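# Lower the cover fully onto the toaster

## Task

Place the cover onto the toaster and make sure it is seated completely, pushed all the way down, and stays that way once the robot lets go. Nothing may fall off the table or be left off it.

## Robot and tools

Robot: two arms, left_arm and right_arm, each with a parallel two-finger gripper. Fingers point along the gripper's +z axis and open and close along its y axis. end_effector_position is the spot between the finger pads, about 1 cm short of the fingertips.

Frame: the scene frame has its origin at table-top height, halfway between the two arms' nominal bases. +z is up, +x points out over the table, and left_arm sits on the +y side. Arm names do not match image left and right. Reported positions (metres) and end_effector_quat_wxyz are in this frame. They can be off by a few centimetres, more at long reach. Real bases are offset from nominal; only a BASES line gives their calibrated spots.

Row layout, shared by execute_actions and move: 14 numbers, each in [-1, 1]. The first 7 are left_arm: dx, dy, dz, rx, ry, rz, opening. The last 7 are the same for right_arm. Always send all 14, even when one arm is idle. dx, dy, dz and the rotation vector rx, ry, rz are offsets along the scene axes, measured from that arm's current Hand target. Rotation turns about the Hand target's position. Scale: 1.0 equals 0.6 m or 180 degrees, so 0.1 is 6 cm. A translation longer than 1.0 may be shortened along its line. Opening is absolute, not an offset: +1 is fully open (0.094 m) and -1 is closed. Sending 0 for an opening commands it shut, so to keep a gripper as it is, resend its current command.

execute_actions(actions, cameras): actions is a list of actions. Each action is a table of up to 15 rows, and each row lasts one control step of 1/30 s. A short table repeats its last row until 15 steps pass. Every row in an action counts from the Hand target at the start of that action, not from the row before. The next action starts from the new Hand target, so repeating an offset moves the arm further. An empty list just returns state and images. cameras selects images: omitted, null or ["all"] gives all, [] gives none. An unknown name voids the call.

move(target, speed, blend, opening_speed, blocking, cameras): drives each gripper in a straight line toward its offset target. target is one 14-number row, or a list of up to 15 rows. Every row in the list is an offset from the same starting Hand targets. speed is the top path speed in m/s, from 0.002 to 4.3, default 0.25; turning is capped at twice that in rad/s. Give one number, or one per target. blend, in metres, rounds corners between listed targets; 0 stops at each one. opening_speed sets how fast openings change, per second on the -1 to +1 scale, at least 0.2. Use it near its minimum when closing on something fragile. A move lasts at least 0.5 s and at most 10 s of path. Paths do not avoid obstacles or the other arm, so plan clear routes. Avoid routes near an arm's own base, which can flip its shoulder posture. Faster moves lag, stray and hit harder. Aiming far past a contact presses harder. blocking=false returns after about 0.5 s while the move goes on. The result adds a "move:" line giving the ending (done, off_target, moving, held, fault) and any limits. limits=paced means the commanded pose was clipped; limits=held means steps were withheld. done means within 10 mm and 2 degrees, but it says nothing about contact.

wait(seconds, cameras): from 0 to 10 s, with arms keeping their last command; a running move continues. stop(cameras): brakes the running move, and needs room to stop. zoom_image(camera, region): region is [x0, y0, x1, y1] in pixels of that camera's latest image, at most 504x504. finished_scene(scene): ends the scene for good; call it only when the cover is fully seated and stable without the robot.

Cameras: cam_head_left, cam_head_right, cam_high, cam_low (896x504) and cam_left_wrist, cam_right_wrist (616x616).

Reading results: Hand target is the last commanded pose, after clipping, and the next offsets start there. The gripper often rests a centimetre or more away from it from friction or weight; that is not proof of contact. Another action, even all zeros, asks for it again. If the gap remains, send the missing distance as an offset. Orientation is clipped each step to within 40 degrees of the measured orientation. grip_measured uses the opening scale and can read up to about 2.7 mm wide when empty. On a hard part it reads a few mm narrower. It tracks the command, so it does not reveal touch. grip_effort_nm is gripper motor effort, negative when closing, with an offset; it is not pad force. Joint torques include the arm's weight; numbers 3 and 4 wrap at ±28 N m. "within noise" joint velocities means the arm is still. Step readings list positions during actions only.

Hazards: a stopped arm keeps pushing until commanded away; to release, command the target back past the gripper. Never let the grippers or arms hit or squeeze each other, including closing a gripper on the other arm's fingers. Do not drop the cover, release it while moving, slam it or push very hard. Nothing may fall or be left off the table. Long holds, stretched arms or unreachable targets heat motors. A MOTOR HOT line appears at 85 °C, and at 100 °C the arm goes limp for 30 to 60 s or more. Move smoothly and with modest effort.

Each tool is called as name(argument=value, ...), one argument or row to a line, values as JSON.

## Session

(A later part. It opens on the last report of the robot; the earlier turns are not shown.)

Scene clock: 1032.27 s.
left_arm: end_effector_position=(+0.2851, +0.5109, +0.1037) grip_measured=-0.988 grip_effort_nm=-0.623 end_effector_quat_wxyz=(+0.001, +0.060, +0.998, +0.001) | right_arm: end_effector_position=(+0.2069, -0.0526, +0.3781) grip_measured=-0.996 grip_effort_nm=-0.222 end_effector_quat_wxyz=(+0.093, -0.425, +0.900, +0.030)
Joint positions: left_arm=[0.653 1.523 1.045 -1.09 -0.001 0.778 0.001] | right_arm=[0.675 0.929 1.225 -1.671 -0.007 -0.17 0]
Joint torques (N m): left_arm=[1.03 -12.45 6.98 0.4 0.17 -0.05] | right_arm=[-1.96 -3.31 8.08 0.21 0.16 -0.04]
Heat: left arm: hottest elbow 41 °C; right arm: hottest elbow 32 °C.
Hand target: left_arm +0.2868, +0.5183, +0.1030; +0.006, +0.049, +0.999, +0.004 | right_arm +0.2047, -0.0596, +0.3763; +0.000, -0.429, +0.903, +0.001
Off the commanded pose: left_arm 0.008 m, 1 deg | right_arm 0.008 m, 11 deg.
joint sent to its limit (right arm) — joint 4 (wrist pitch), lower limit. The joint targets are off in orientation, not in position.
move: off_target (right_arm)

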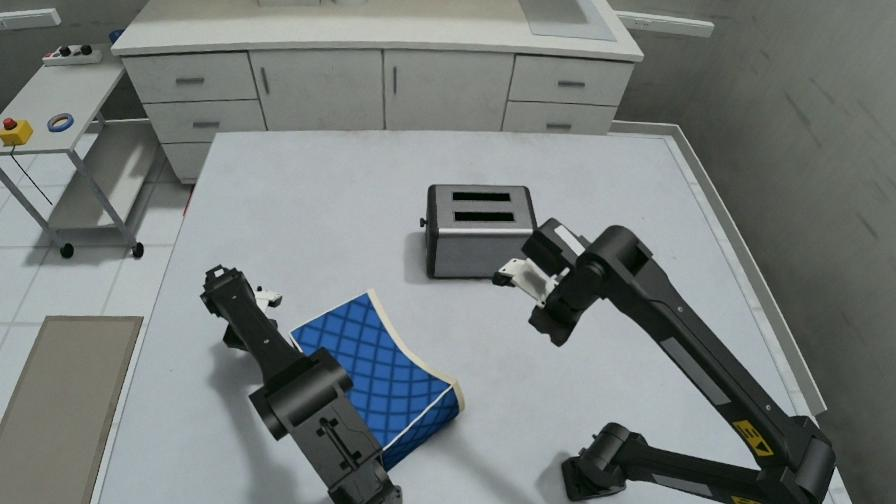

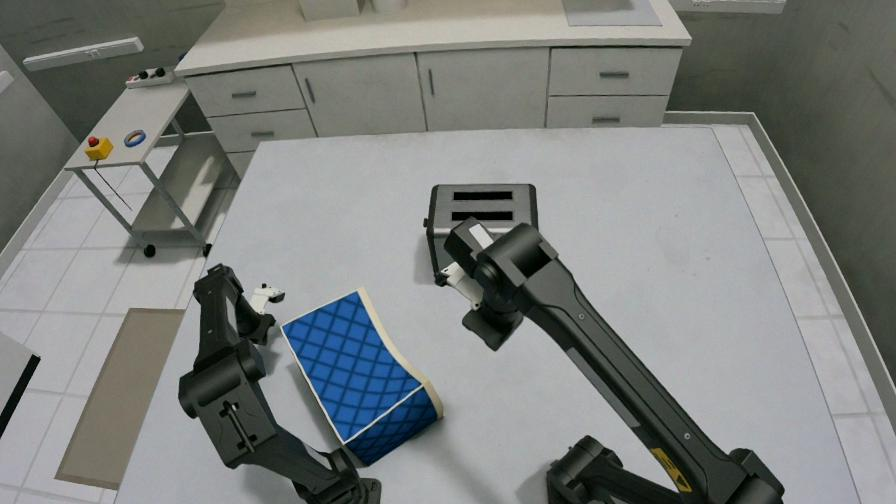

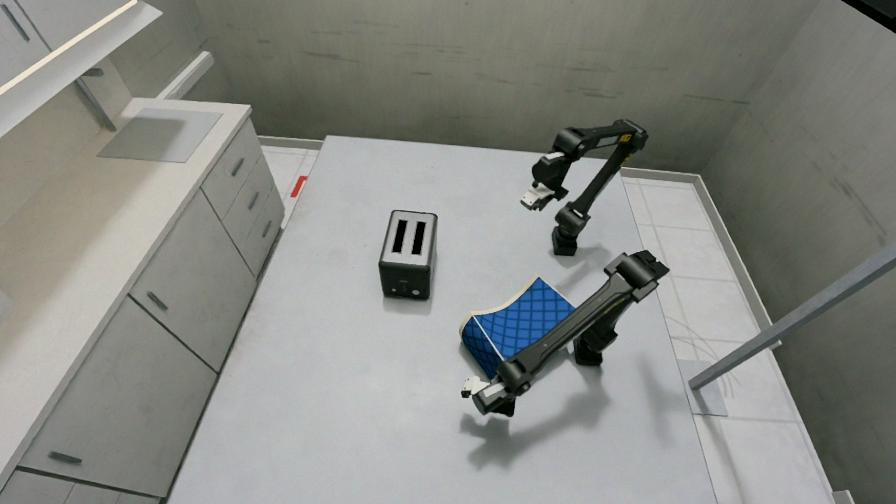

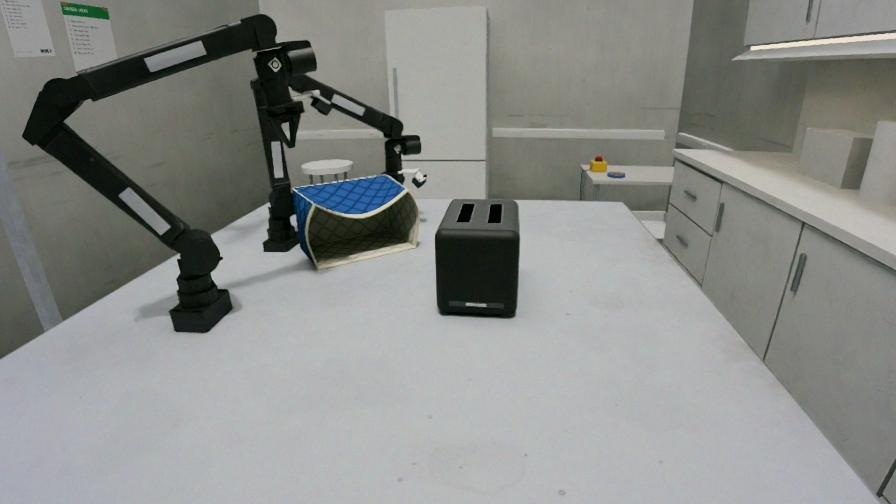

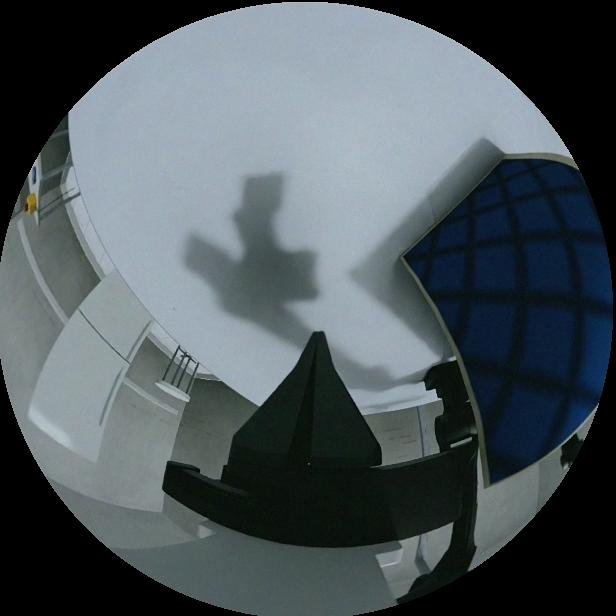

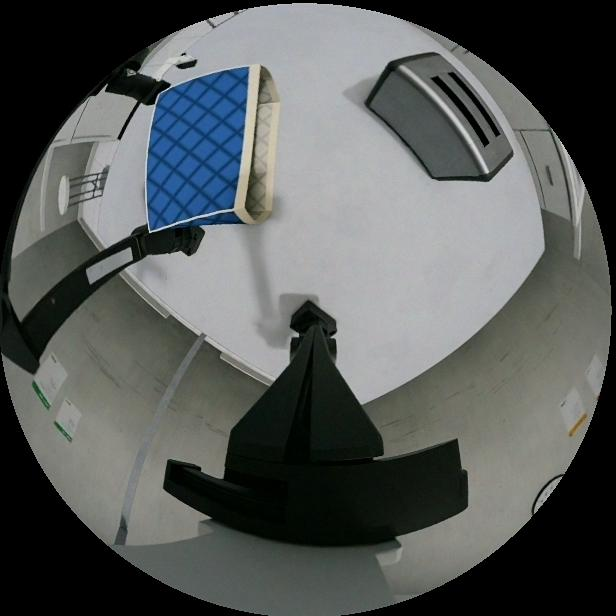

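move(
  target=[
    [0.1,0,-0.05,0,0,0,-1, 0,0,0,0,0,0,-1],
    [0.1,-0.5,-0.05,0,0,0,-1, 0,0,0,0,0,0,-1],
  ],
  speed=0.15,
)

Scene clock: 1040.17 s.
left_arm: end_effector_position=(+0.3388, +0.2234, +0.0643) grip_measured=-0.988 grip_effort_nm=-0.623 end_effector_quat_wxyz=(-0.011, +0.048, +0.999, +0.003) | right_arm: end_effector_position=(+0.2069, -0.0526, +0.3780) grip_measured=-0.996 grip_effort_nm=-0.232 end_effector_quat_wxyz=(+0.093, -0.425, +0.900, +0.030)
Joint positions: left_arm=[-0.102 1.522 0.924 -0.995 -0.005 -0.001 0.001] | right_arm=[0.675 0.929 1.225 -1.671 -0.007 -0.17 0]
Joint torques (N m): left_arm=[-1.03 -13.45 6.78 0.31 -0.1 -0.07] | right_arm=[-1.9 -3.31 8.14 0.21 0.17 -0.04]
Heat: left arm: hottest elbow 40 °C; right arm: hottest elbow 32 °C.
Hand target: left_arm +0.3468, +0.2183, +0.0730; +0.006, +0.049, +0.999, +0.004 | right_arm +0.2046, -0.0596, +0.3762; +0.000, -0.429, +0.903, +0.001
Off the commanded pose: left_arm 0.013 m, 2 deg | right_arm 0.008 m, 11 deg.
joint sent to its limit (right arm) — joint 4 (wrist pitch), lower limit. The joint targets are off in orientation, not in position.
move: off_target (left_arm, right_arm)

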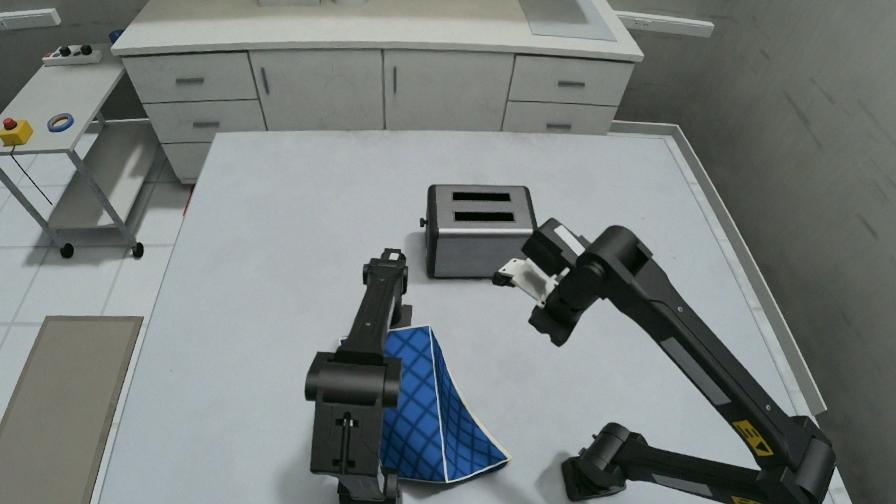

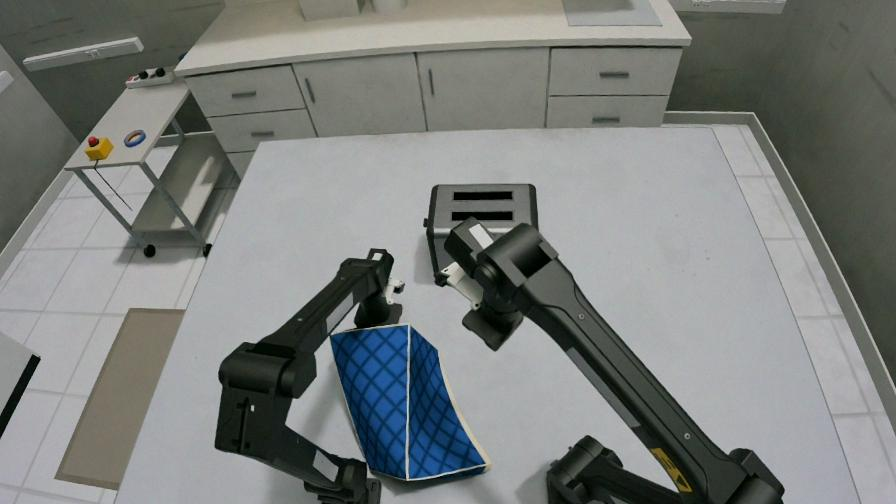

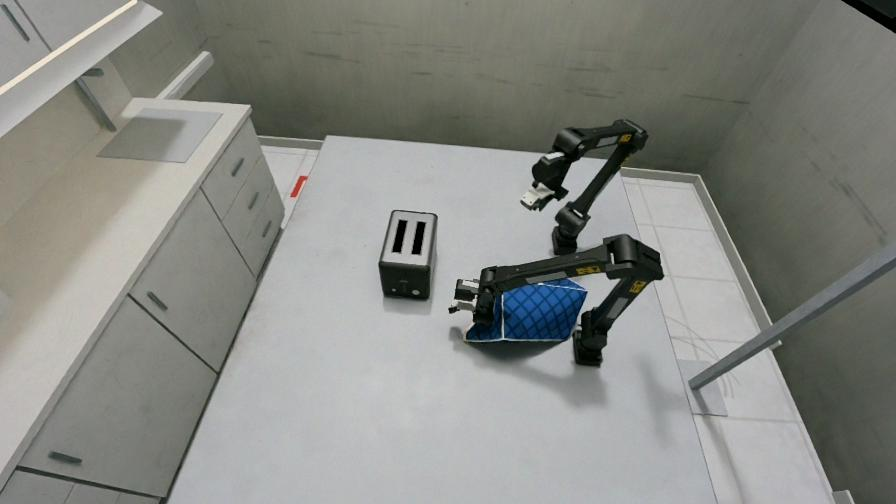

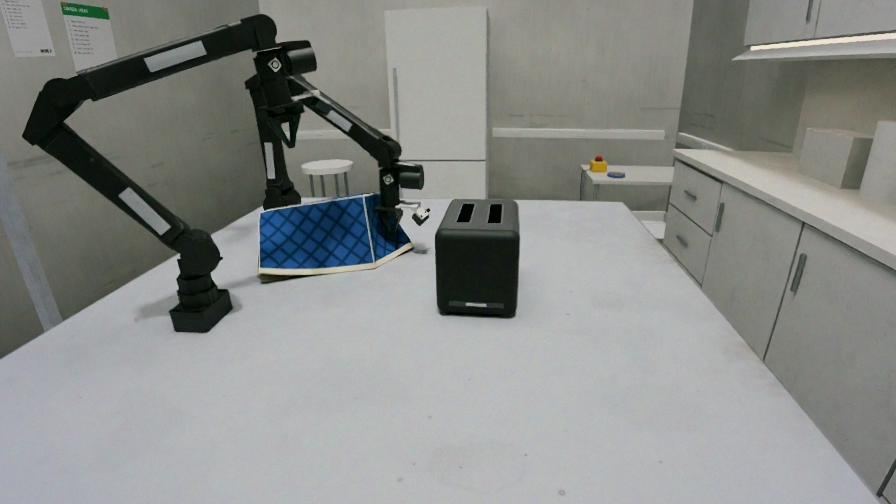

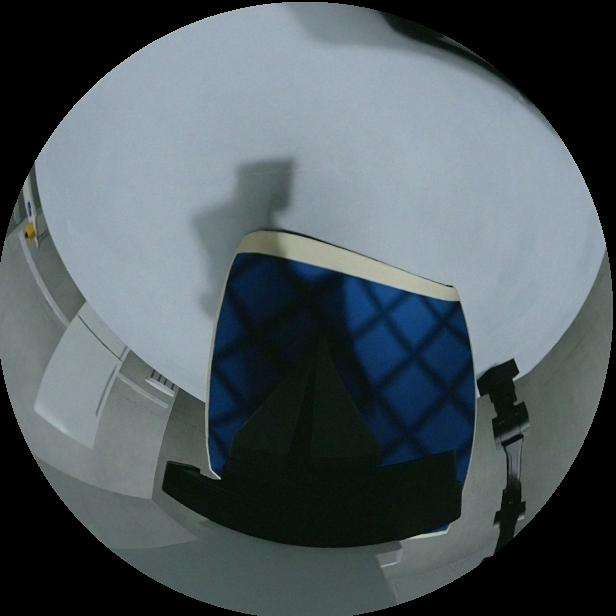

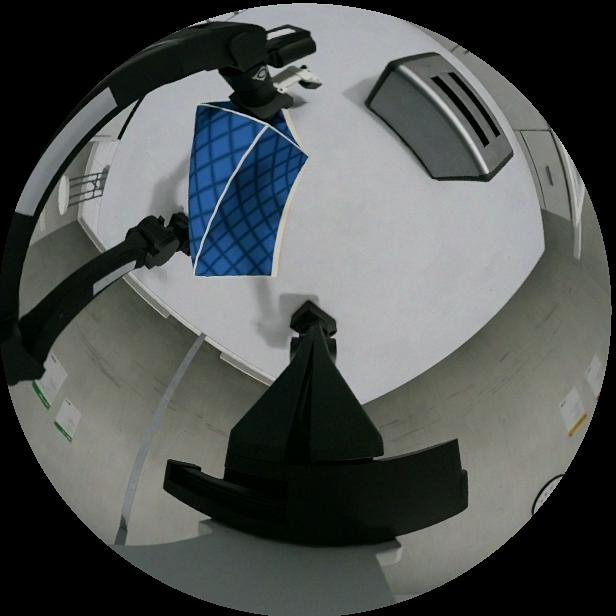

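move(
  target=[
    [0.08,0.02,0.0,0,0,0,-1, 0,0,0,0,0,0,-1],
    [0.1,0.1,0.5,0,0,0,-1, 0,0,0,0,0,0,-1],
  ],
  speed=0.12,
)

Scene clock: 1050.07 s.
left_arm: end_effector_position=(+0.4035, +0.2710, +0.3495) grip_measured=-0.988 grip_effort_nm=-0.623 end_effector_quat_wxyz=(+0.034, +0.051, +0.998, +0.006) | right_arm: end_effector_position=(+0.2069, -0.0526, +0.3780) grip_measured=-0.996 grip_effort_nm=-0.237 end_effector_quat_wxyz=(+0.093, -0.425, +0.900, +0.030)
Joint positions: left_arm=[0.019 1.471 1.648 -1.68 -0.007 0.127 0.001] | right_arm=[0.675 0.929 1.225 -1.671 -0.007 -0.17 0]
Joint torques (N m): left_arm=[0.97 -14.45 10.39 -0.18 0.01 0.16] | right_arm=[-1.96 -3.19 8.14 0.21 0.18 -0.05]
Heat: left arm: hottest elbow 39 °C; right arm: hottest elbow 32 °C.
Hand target: left_arm +0.4068, +0.2782, +0.3729; +0.006, +0.049, +0.999, +0.004 | right_arm +0.2046, -0.0596, +0.3762; +0.000, -0.429, +0.903, +0.001
Off the commanded pose: left_arm 0.025 m, 3 deg | right_arm 0.008 m, 11 deg.
joint sent to its limit (left arm) — joint 4 (wrist pitch), lower limit. The joint targets are off in orientation, not in position.
joint sent to its limit (right arm) — joint 4 (wrist pitch), lower limit. The joint targets are off in orientation, not in position.
move: off_target (left_arm, right_arm)

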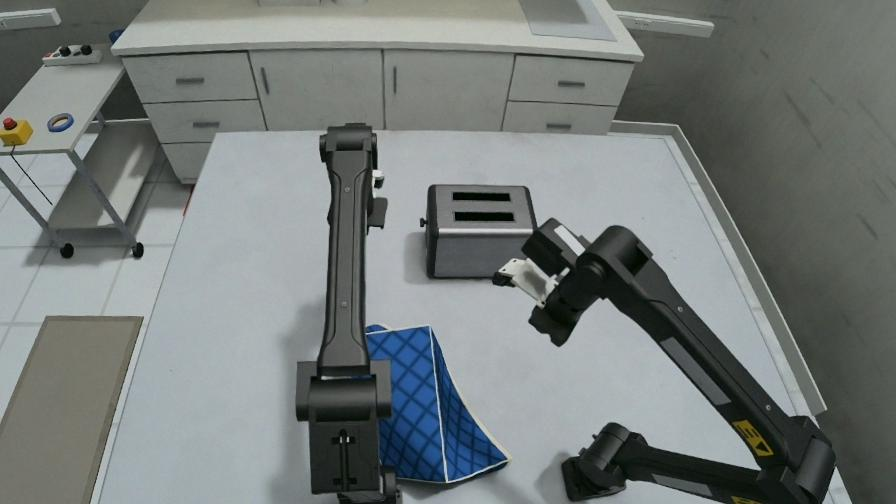

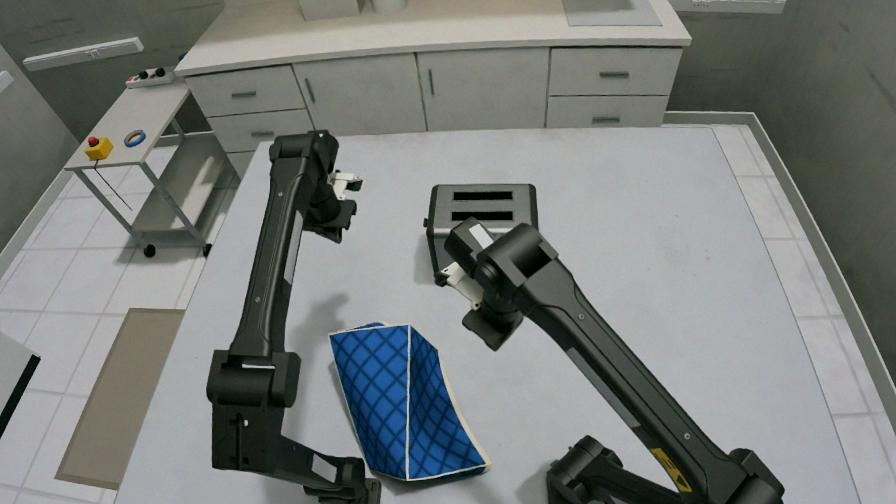

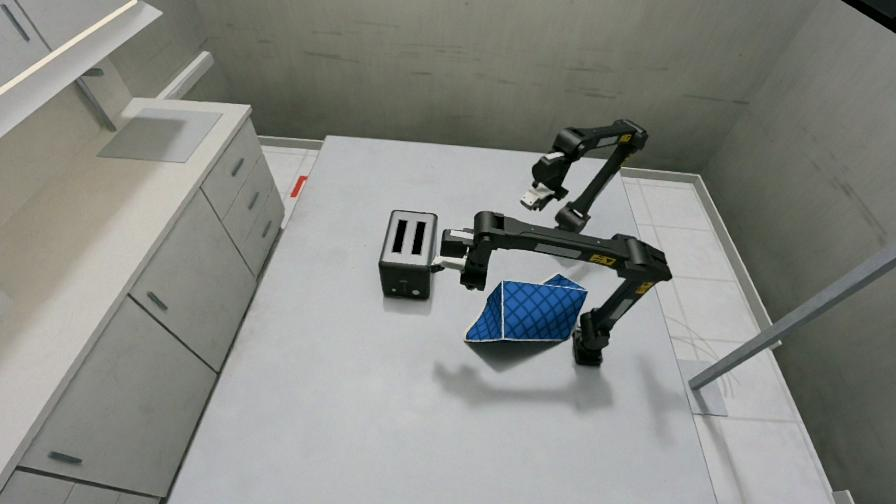

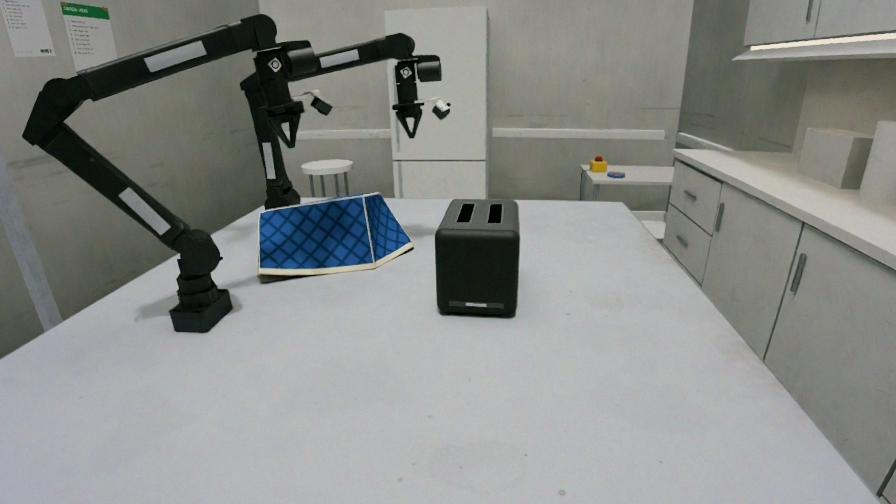

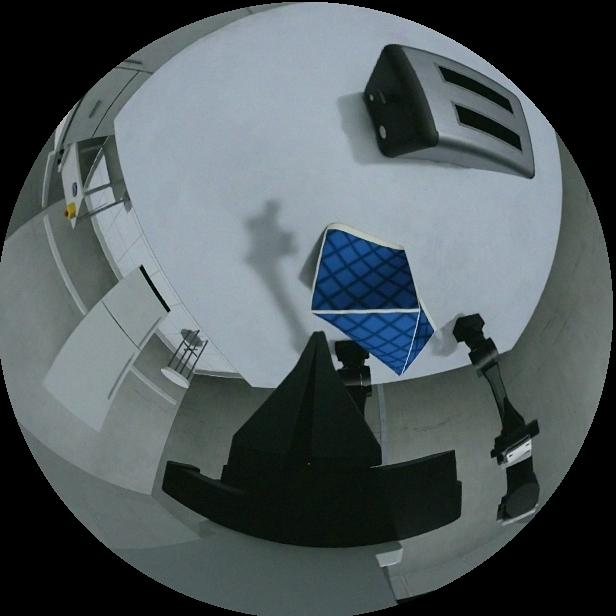

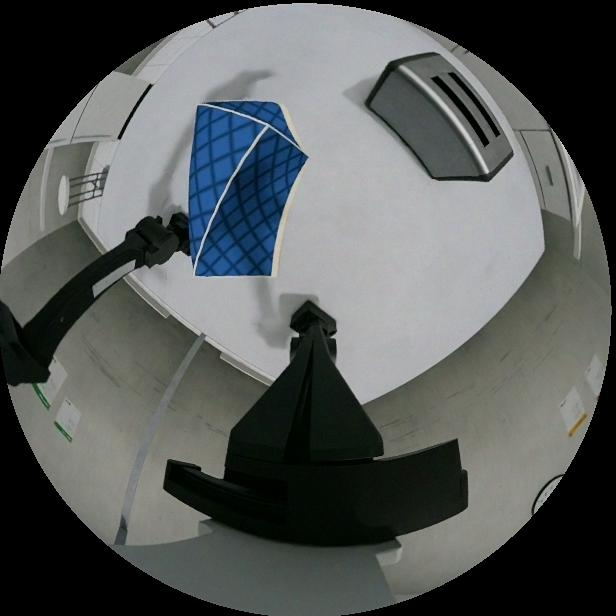

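move(
  target=[
    [-0.22,-0.06,0,0,0,0,-1, 0,0,0,0,0,0,-1],
  ],
  speed=0.2,
)

Scene clock: 1061.03 s.
left_arm: end_effector_position=(+0.2777, +0.2469, +0.3689) grip_measured=-0.988 grip_effort_nm=-0.623 end_effector_quat_wxyz=(+0.076, +0.047, +0.996, +0.004) | right_arm: end_effector_position=(+0.2069, -0.0526, +0.3780) grip_measured=-0.996 grip_effort_nm=-0.237 end_effector_quat_wxyz=(+0.093, -0.425, +0.900, +0.030)
Joint positions: left_arm=[-0.048 1.105 1.368 -1.682 -0.008 0.052 0.001] | right_arm=[0.675 0.929 1.225 -1.671 -0.007 -0.17 0]
Joint torques (N m): left_arm=[-1.03 -7.65 7.51 -0.02 -0.06 -0.01] | right_arm=[-1.9 -3.31 8.09 0.21 0.16 -0.05]
Heat: left arm: hottest elbow 39 °C; right arm: hottest elbow 32 °C.
Hand target: left_arm +0.2748, +0.2422, +0.3729; +0.006, +0.049, +0.999, +0.004 | right_arm +0.2046, -0.0596, +0.3762; +0.000, -0.429, +0.903, +0.001
Off the commanded pose: left_arm 0.007 m, 8 deg | right_arm 0.008 m, 11 deg.
joint sent to its limit (left arm) — joint 4 (wrist pitch), lower limit. The joint targets are off in orientation, not in position.
joint sent to its limit (right arm) — joint 4 (wrist pitch), lower limit. The joint targets are off in orientation, not in position.
move: off_target (left_arm, right_arm)

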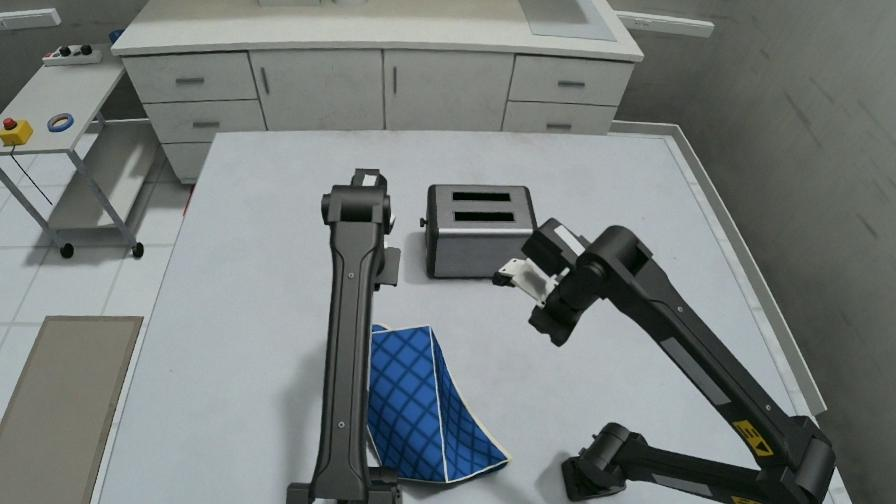

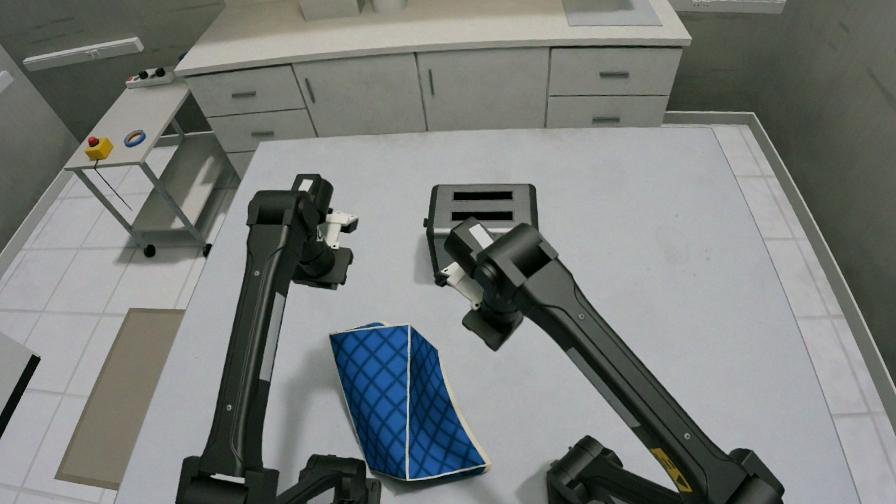

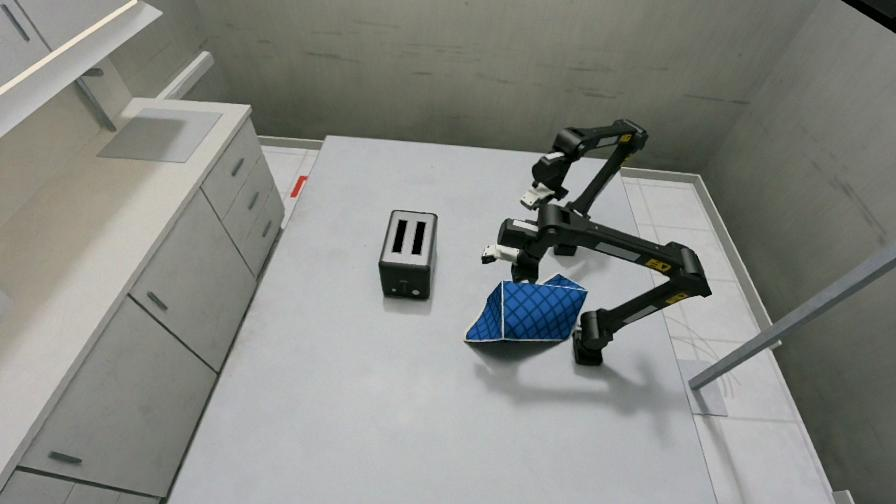

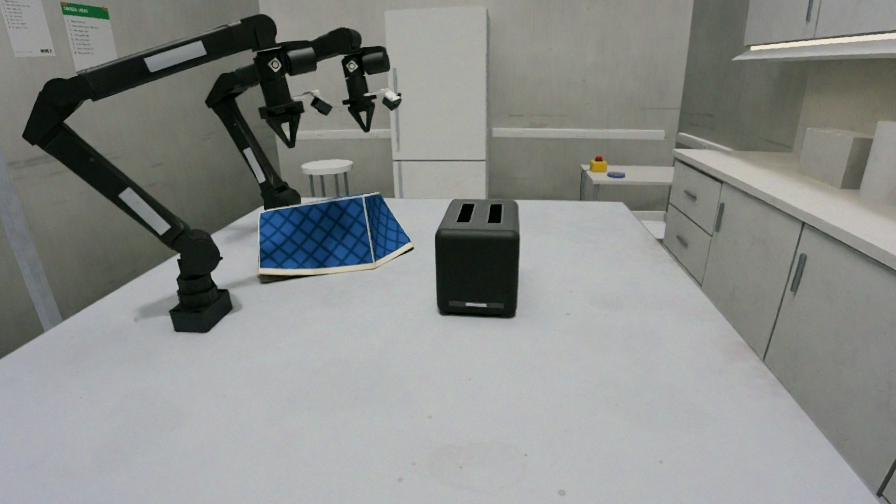

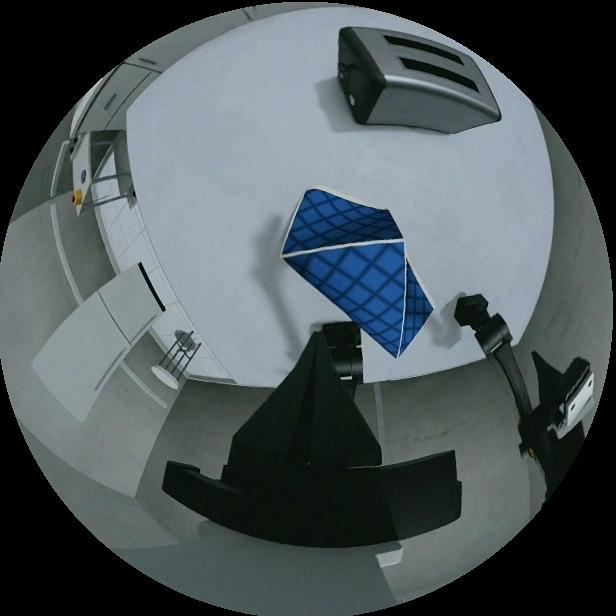

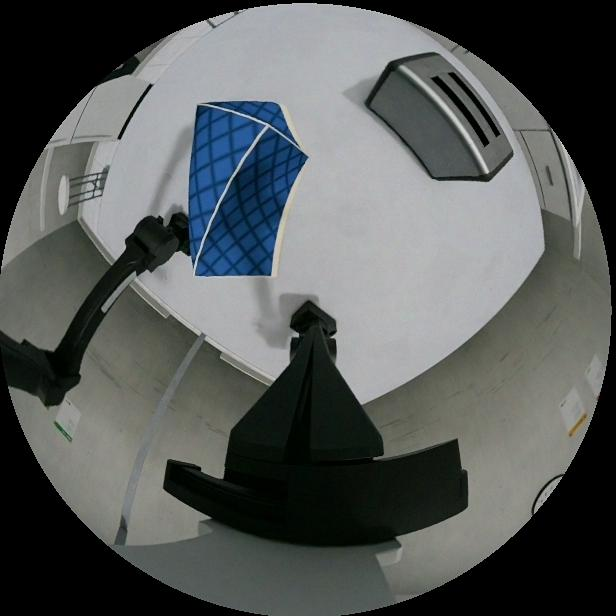

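move(
  target=[
    [-0.13,-0.0,0,0,0,0,-1, 0,0,0,0,0,0,-1],
    [-0.13,-0.0,-0.25,0,0,0,-1, 0,0,0,0,0,0,-1],
  ],
  speed=0.15,
)

Scene clock: 1066.97 s.
left_arm: end_effector_position=(+0.1921, +0.2463, +0.2231) grip_measured=-0.988 grip_effort_nm=-0.632 end_effector_quat_wxyz=(+0.001, +0.046, +0.999, +0.004) | right_arm: end_effector_position=(+0.2069, -0.0526, +0.3780) grip_measured=-0.996 grip_effort_nm=-0.227 end_effector_quat_wxyz=(+0.093, -0.425, +0.900, +0.030)
Joint positions: left_arm=[-0.067 0.933 0.882 -1.516 -0.008 0.03 0.001] | right_arm=[0.675 0.929 1.225 -1.671 -0.007 -0.17 0]
Joint torques (N m): left_arm=[-1.49 -3.37 7.47 0.38 -0.02 -0.05] | right_arm=[-1.96 -3.43 8.09 0.2 0.17 -0.04]
Heat: left arm: hottest elbow 38 °C; right arm: hottest elbow 32 °C.
Hand target: left_arm +0.1968, +0.2422, +0.2231; +0.006, +0.049, +0.999, +0.004 | right_arm +0.2046, -0.0596, +0.3762; +0.000, -0.429, +0.903, +0.001
Off the commanded pose: left_arm 0.006 m, 1 deg | right_arm 0.008 m, 11 deg.
joint sent to its limit (right arm) — joint 4 (wrist pitch), lower limit. The joint targets are off in orientation, not in position.
move: off_target (right_arm)

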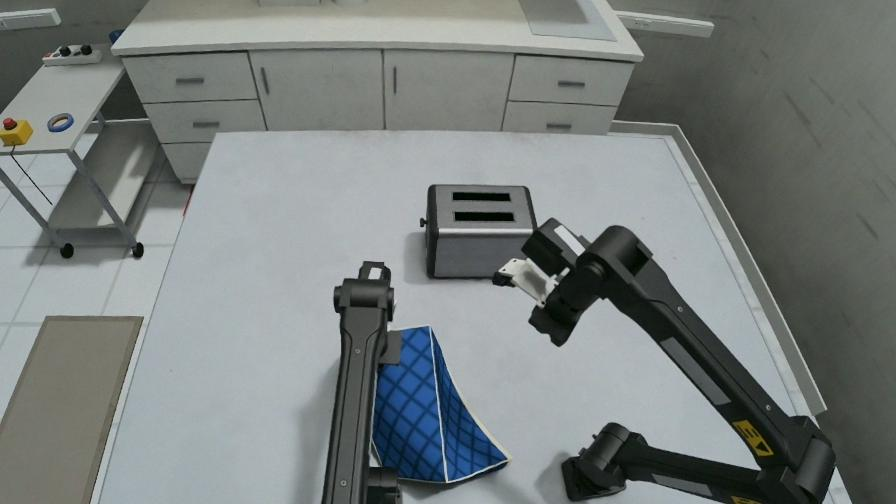

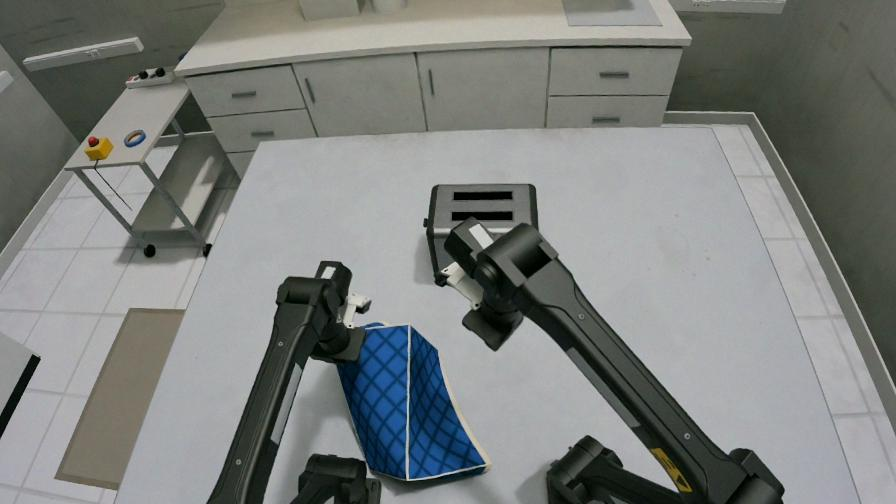

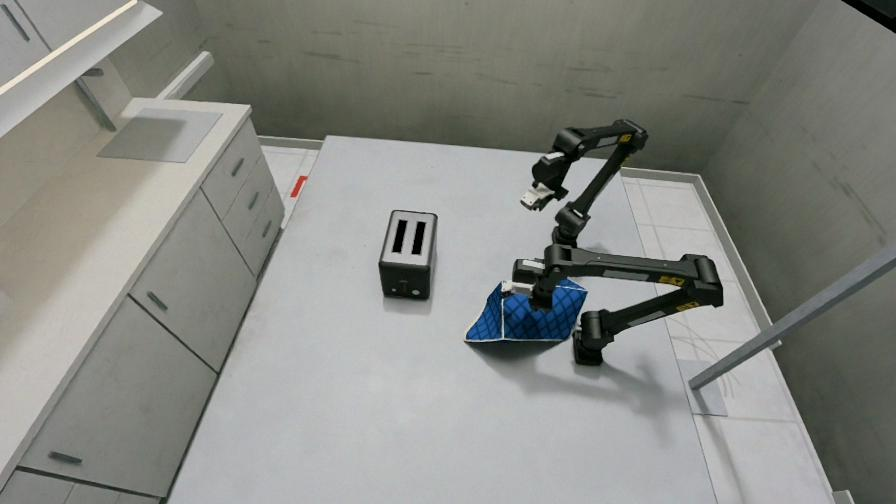

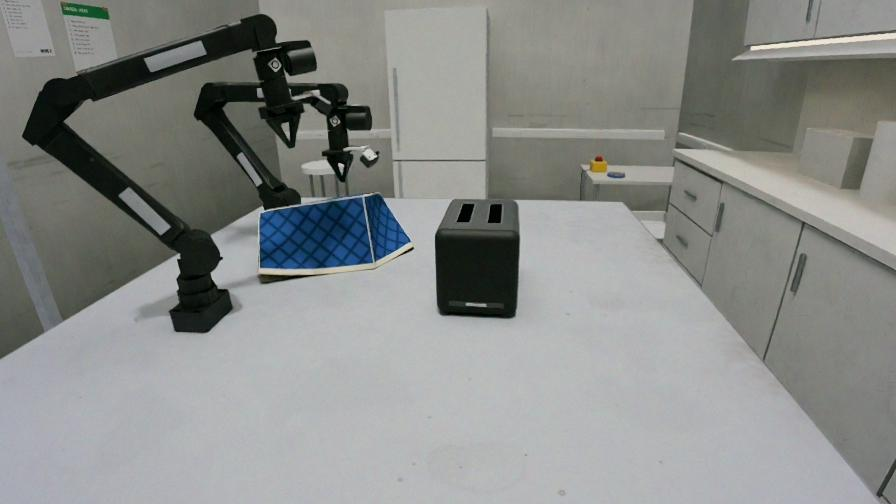

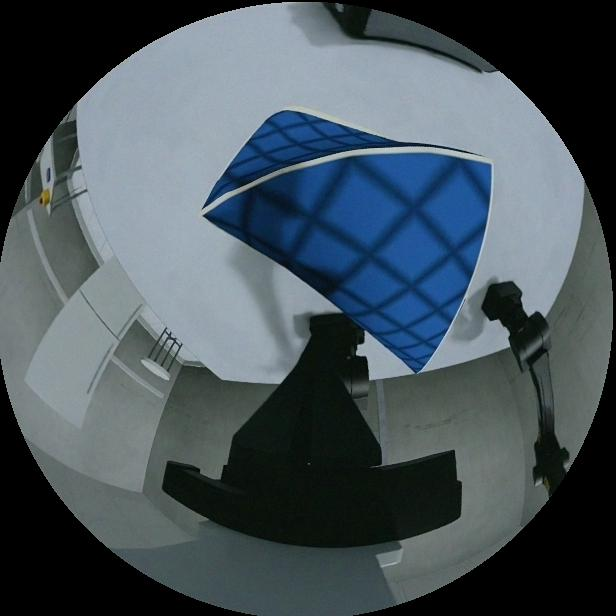

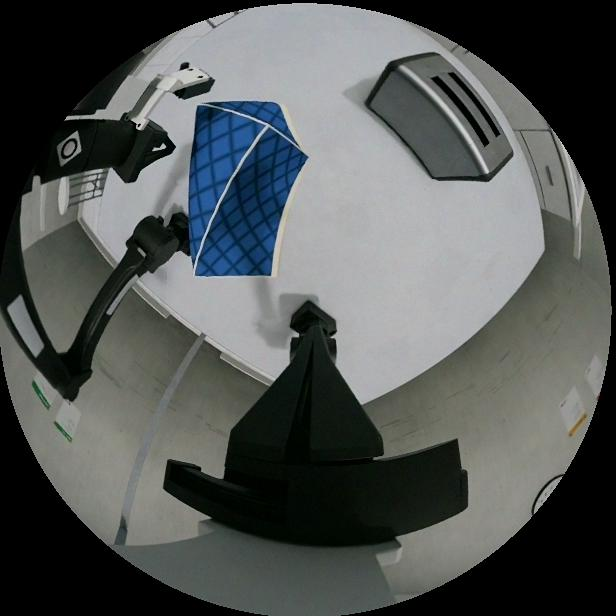

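move(
  target=[
    [0.03,-0.05,0,0,0,0,-1, 0,0,0,0,0,0,-1],
    [0.03,-0.06,-0.14,0,0,0,-1, 0,0,0,0,0,0,-1],
  ],
  speed=0.1,
)

Scene clock: 1071.43 s.
left_arm: end_effector_position=(+0.2121, +0.2110, +0.1425) grip_measured=-0.988 grip_effort_nm=-0.623 end_effector_quat_wxyz=(+0.006, +0.045, +0.999, +0.003) | right_arm: end_effector_position=(+0.2069, -0.0526, +0.3780) grip_measured=-0.996 grip_effort_nm=-0.222 end_effector_quat_wxyz=(+0.093, -0.425, +0.900, +0.030)
Joint positions: left_arm=[-0.199 1.046 0.734 -1.247 -0.008 -0.105 0.001] | right_arm=[0.675 0.929 1.225 -1.671 -0.007 -0.171 0]
Joint torques (N m): left_arm=[-1.38 -4.25 6.99 0.54 -0.08 -0.02] | right_arm=[-1.85 -3.43 8.08 0.21 0.16 -0.05]
Heat: left arm: hottest elbow 38 °C; right arm: hottest elbow 32 °C.
Hand target: left_arm +0.2148, +0.2062, +0.1390; +0.006, +0.049, +0.999, +0.004 | right_arm +0.2046, -0.0596, +0.3762; +0.000, -0.430, +0.903, +0.001
Off the commanded pose: left_arm 0.007 m, 1 deg | right_arm 0.008 m, 11 deg.
joint sent to its limit (right arm) — joint 4 (wrist pitch), lower limit. The joint targets are off in orientation, not in position.
move: off_target (right_arm)

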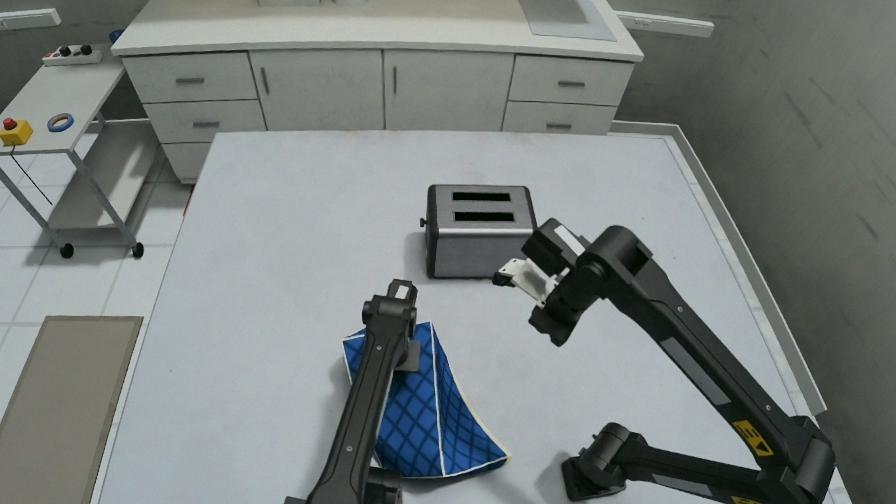

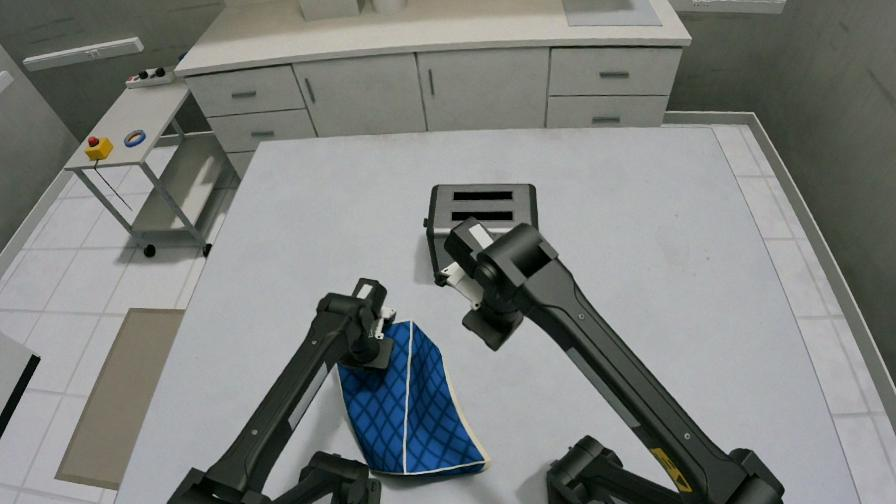

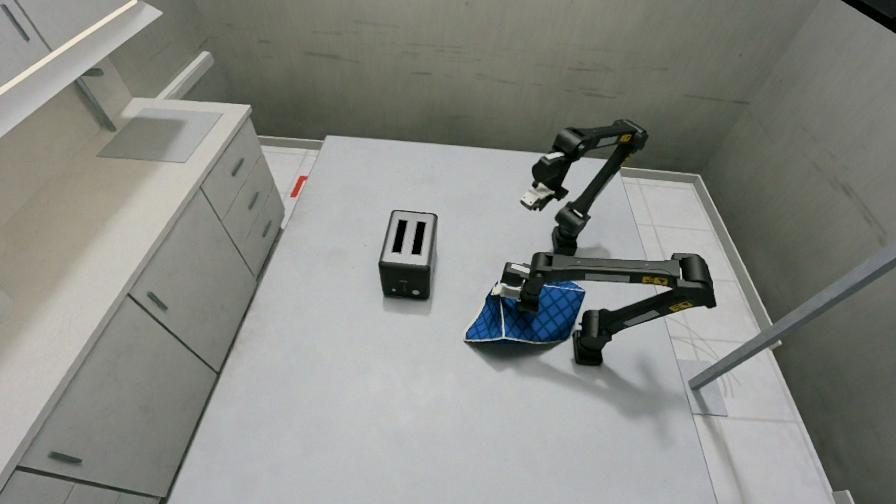

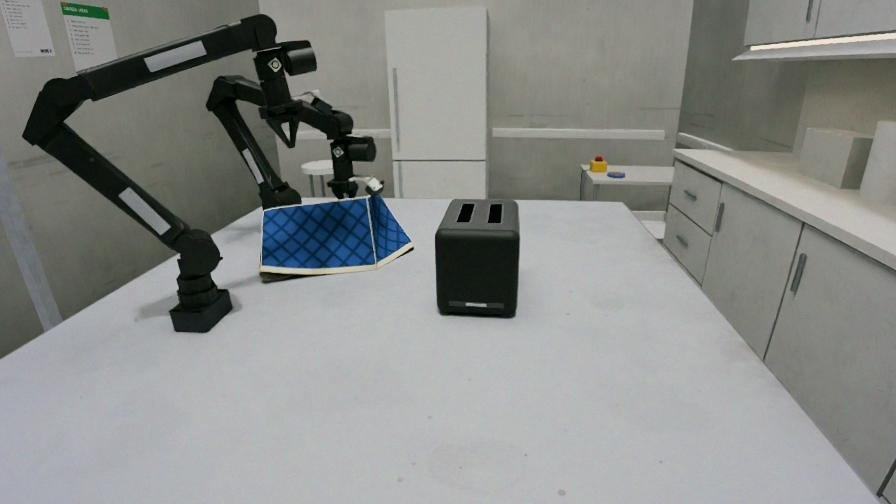

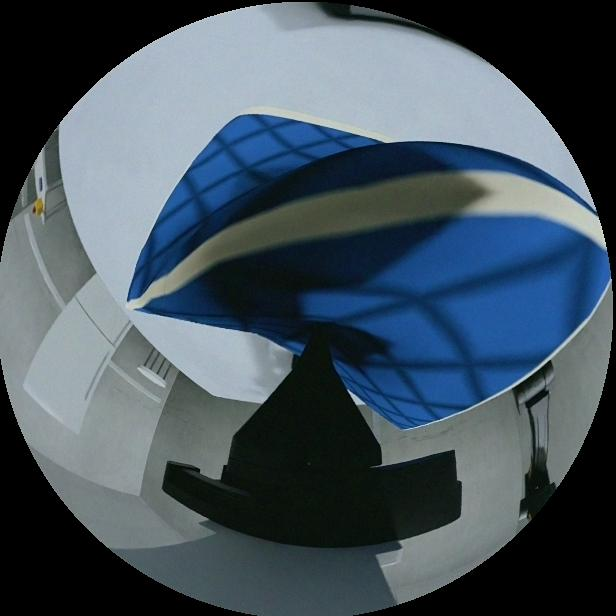

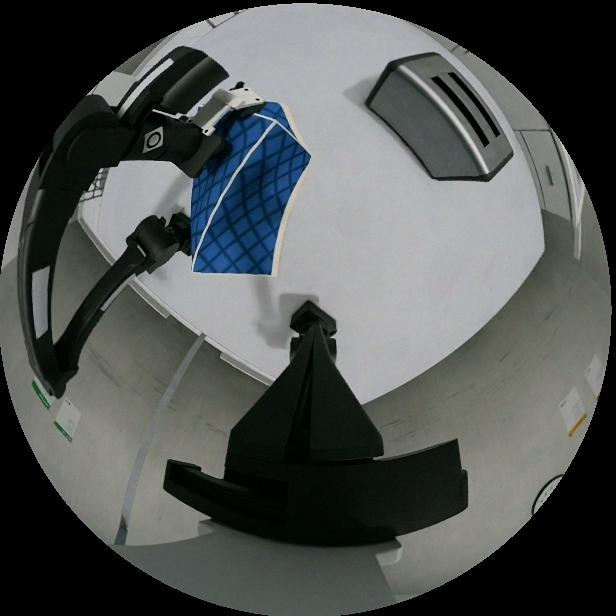

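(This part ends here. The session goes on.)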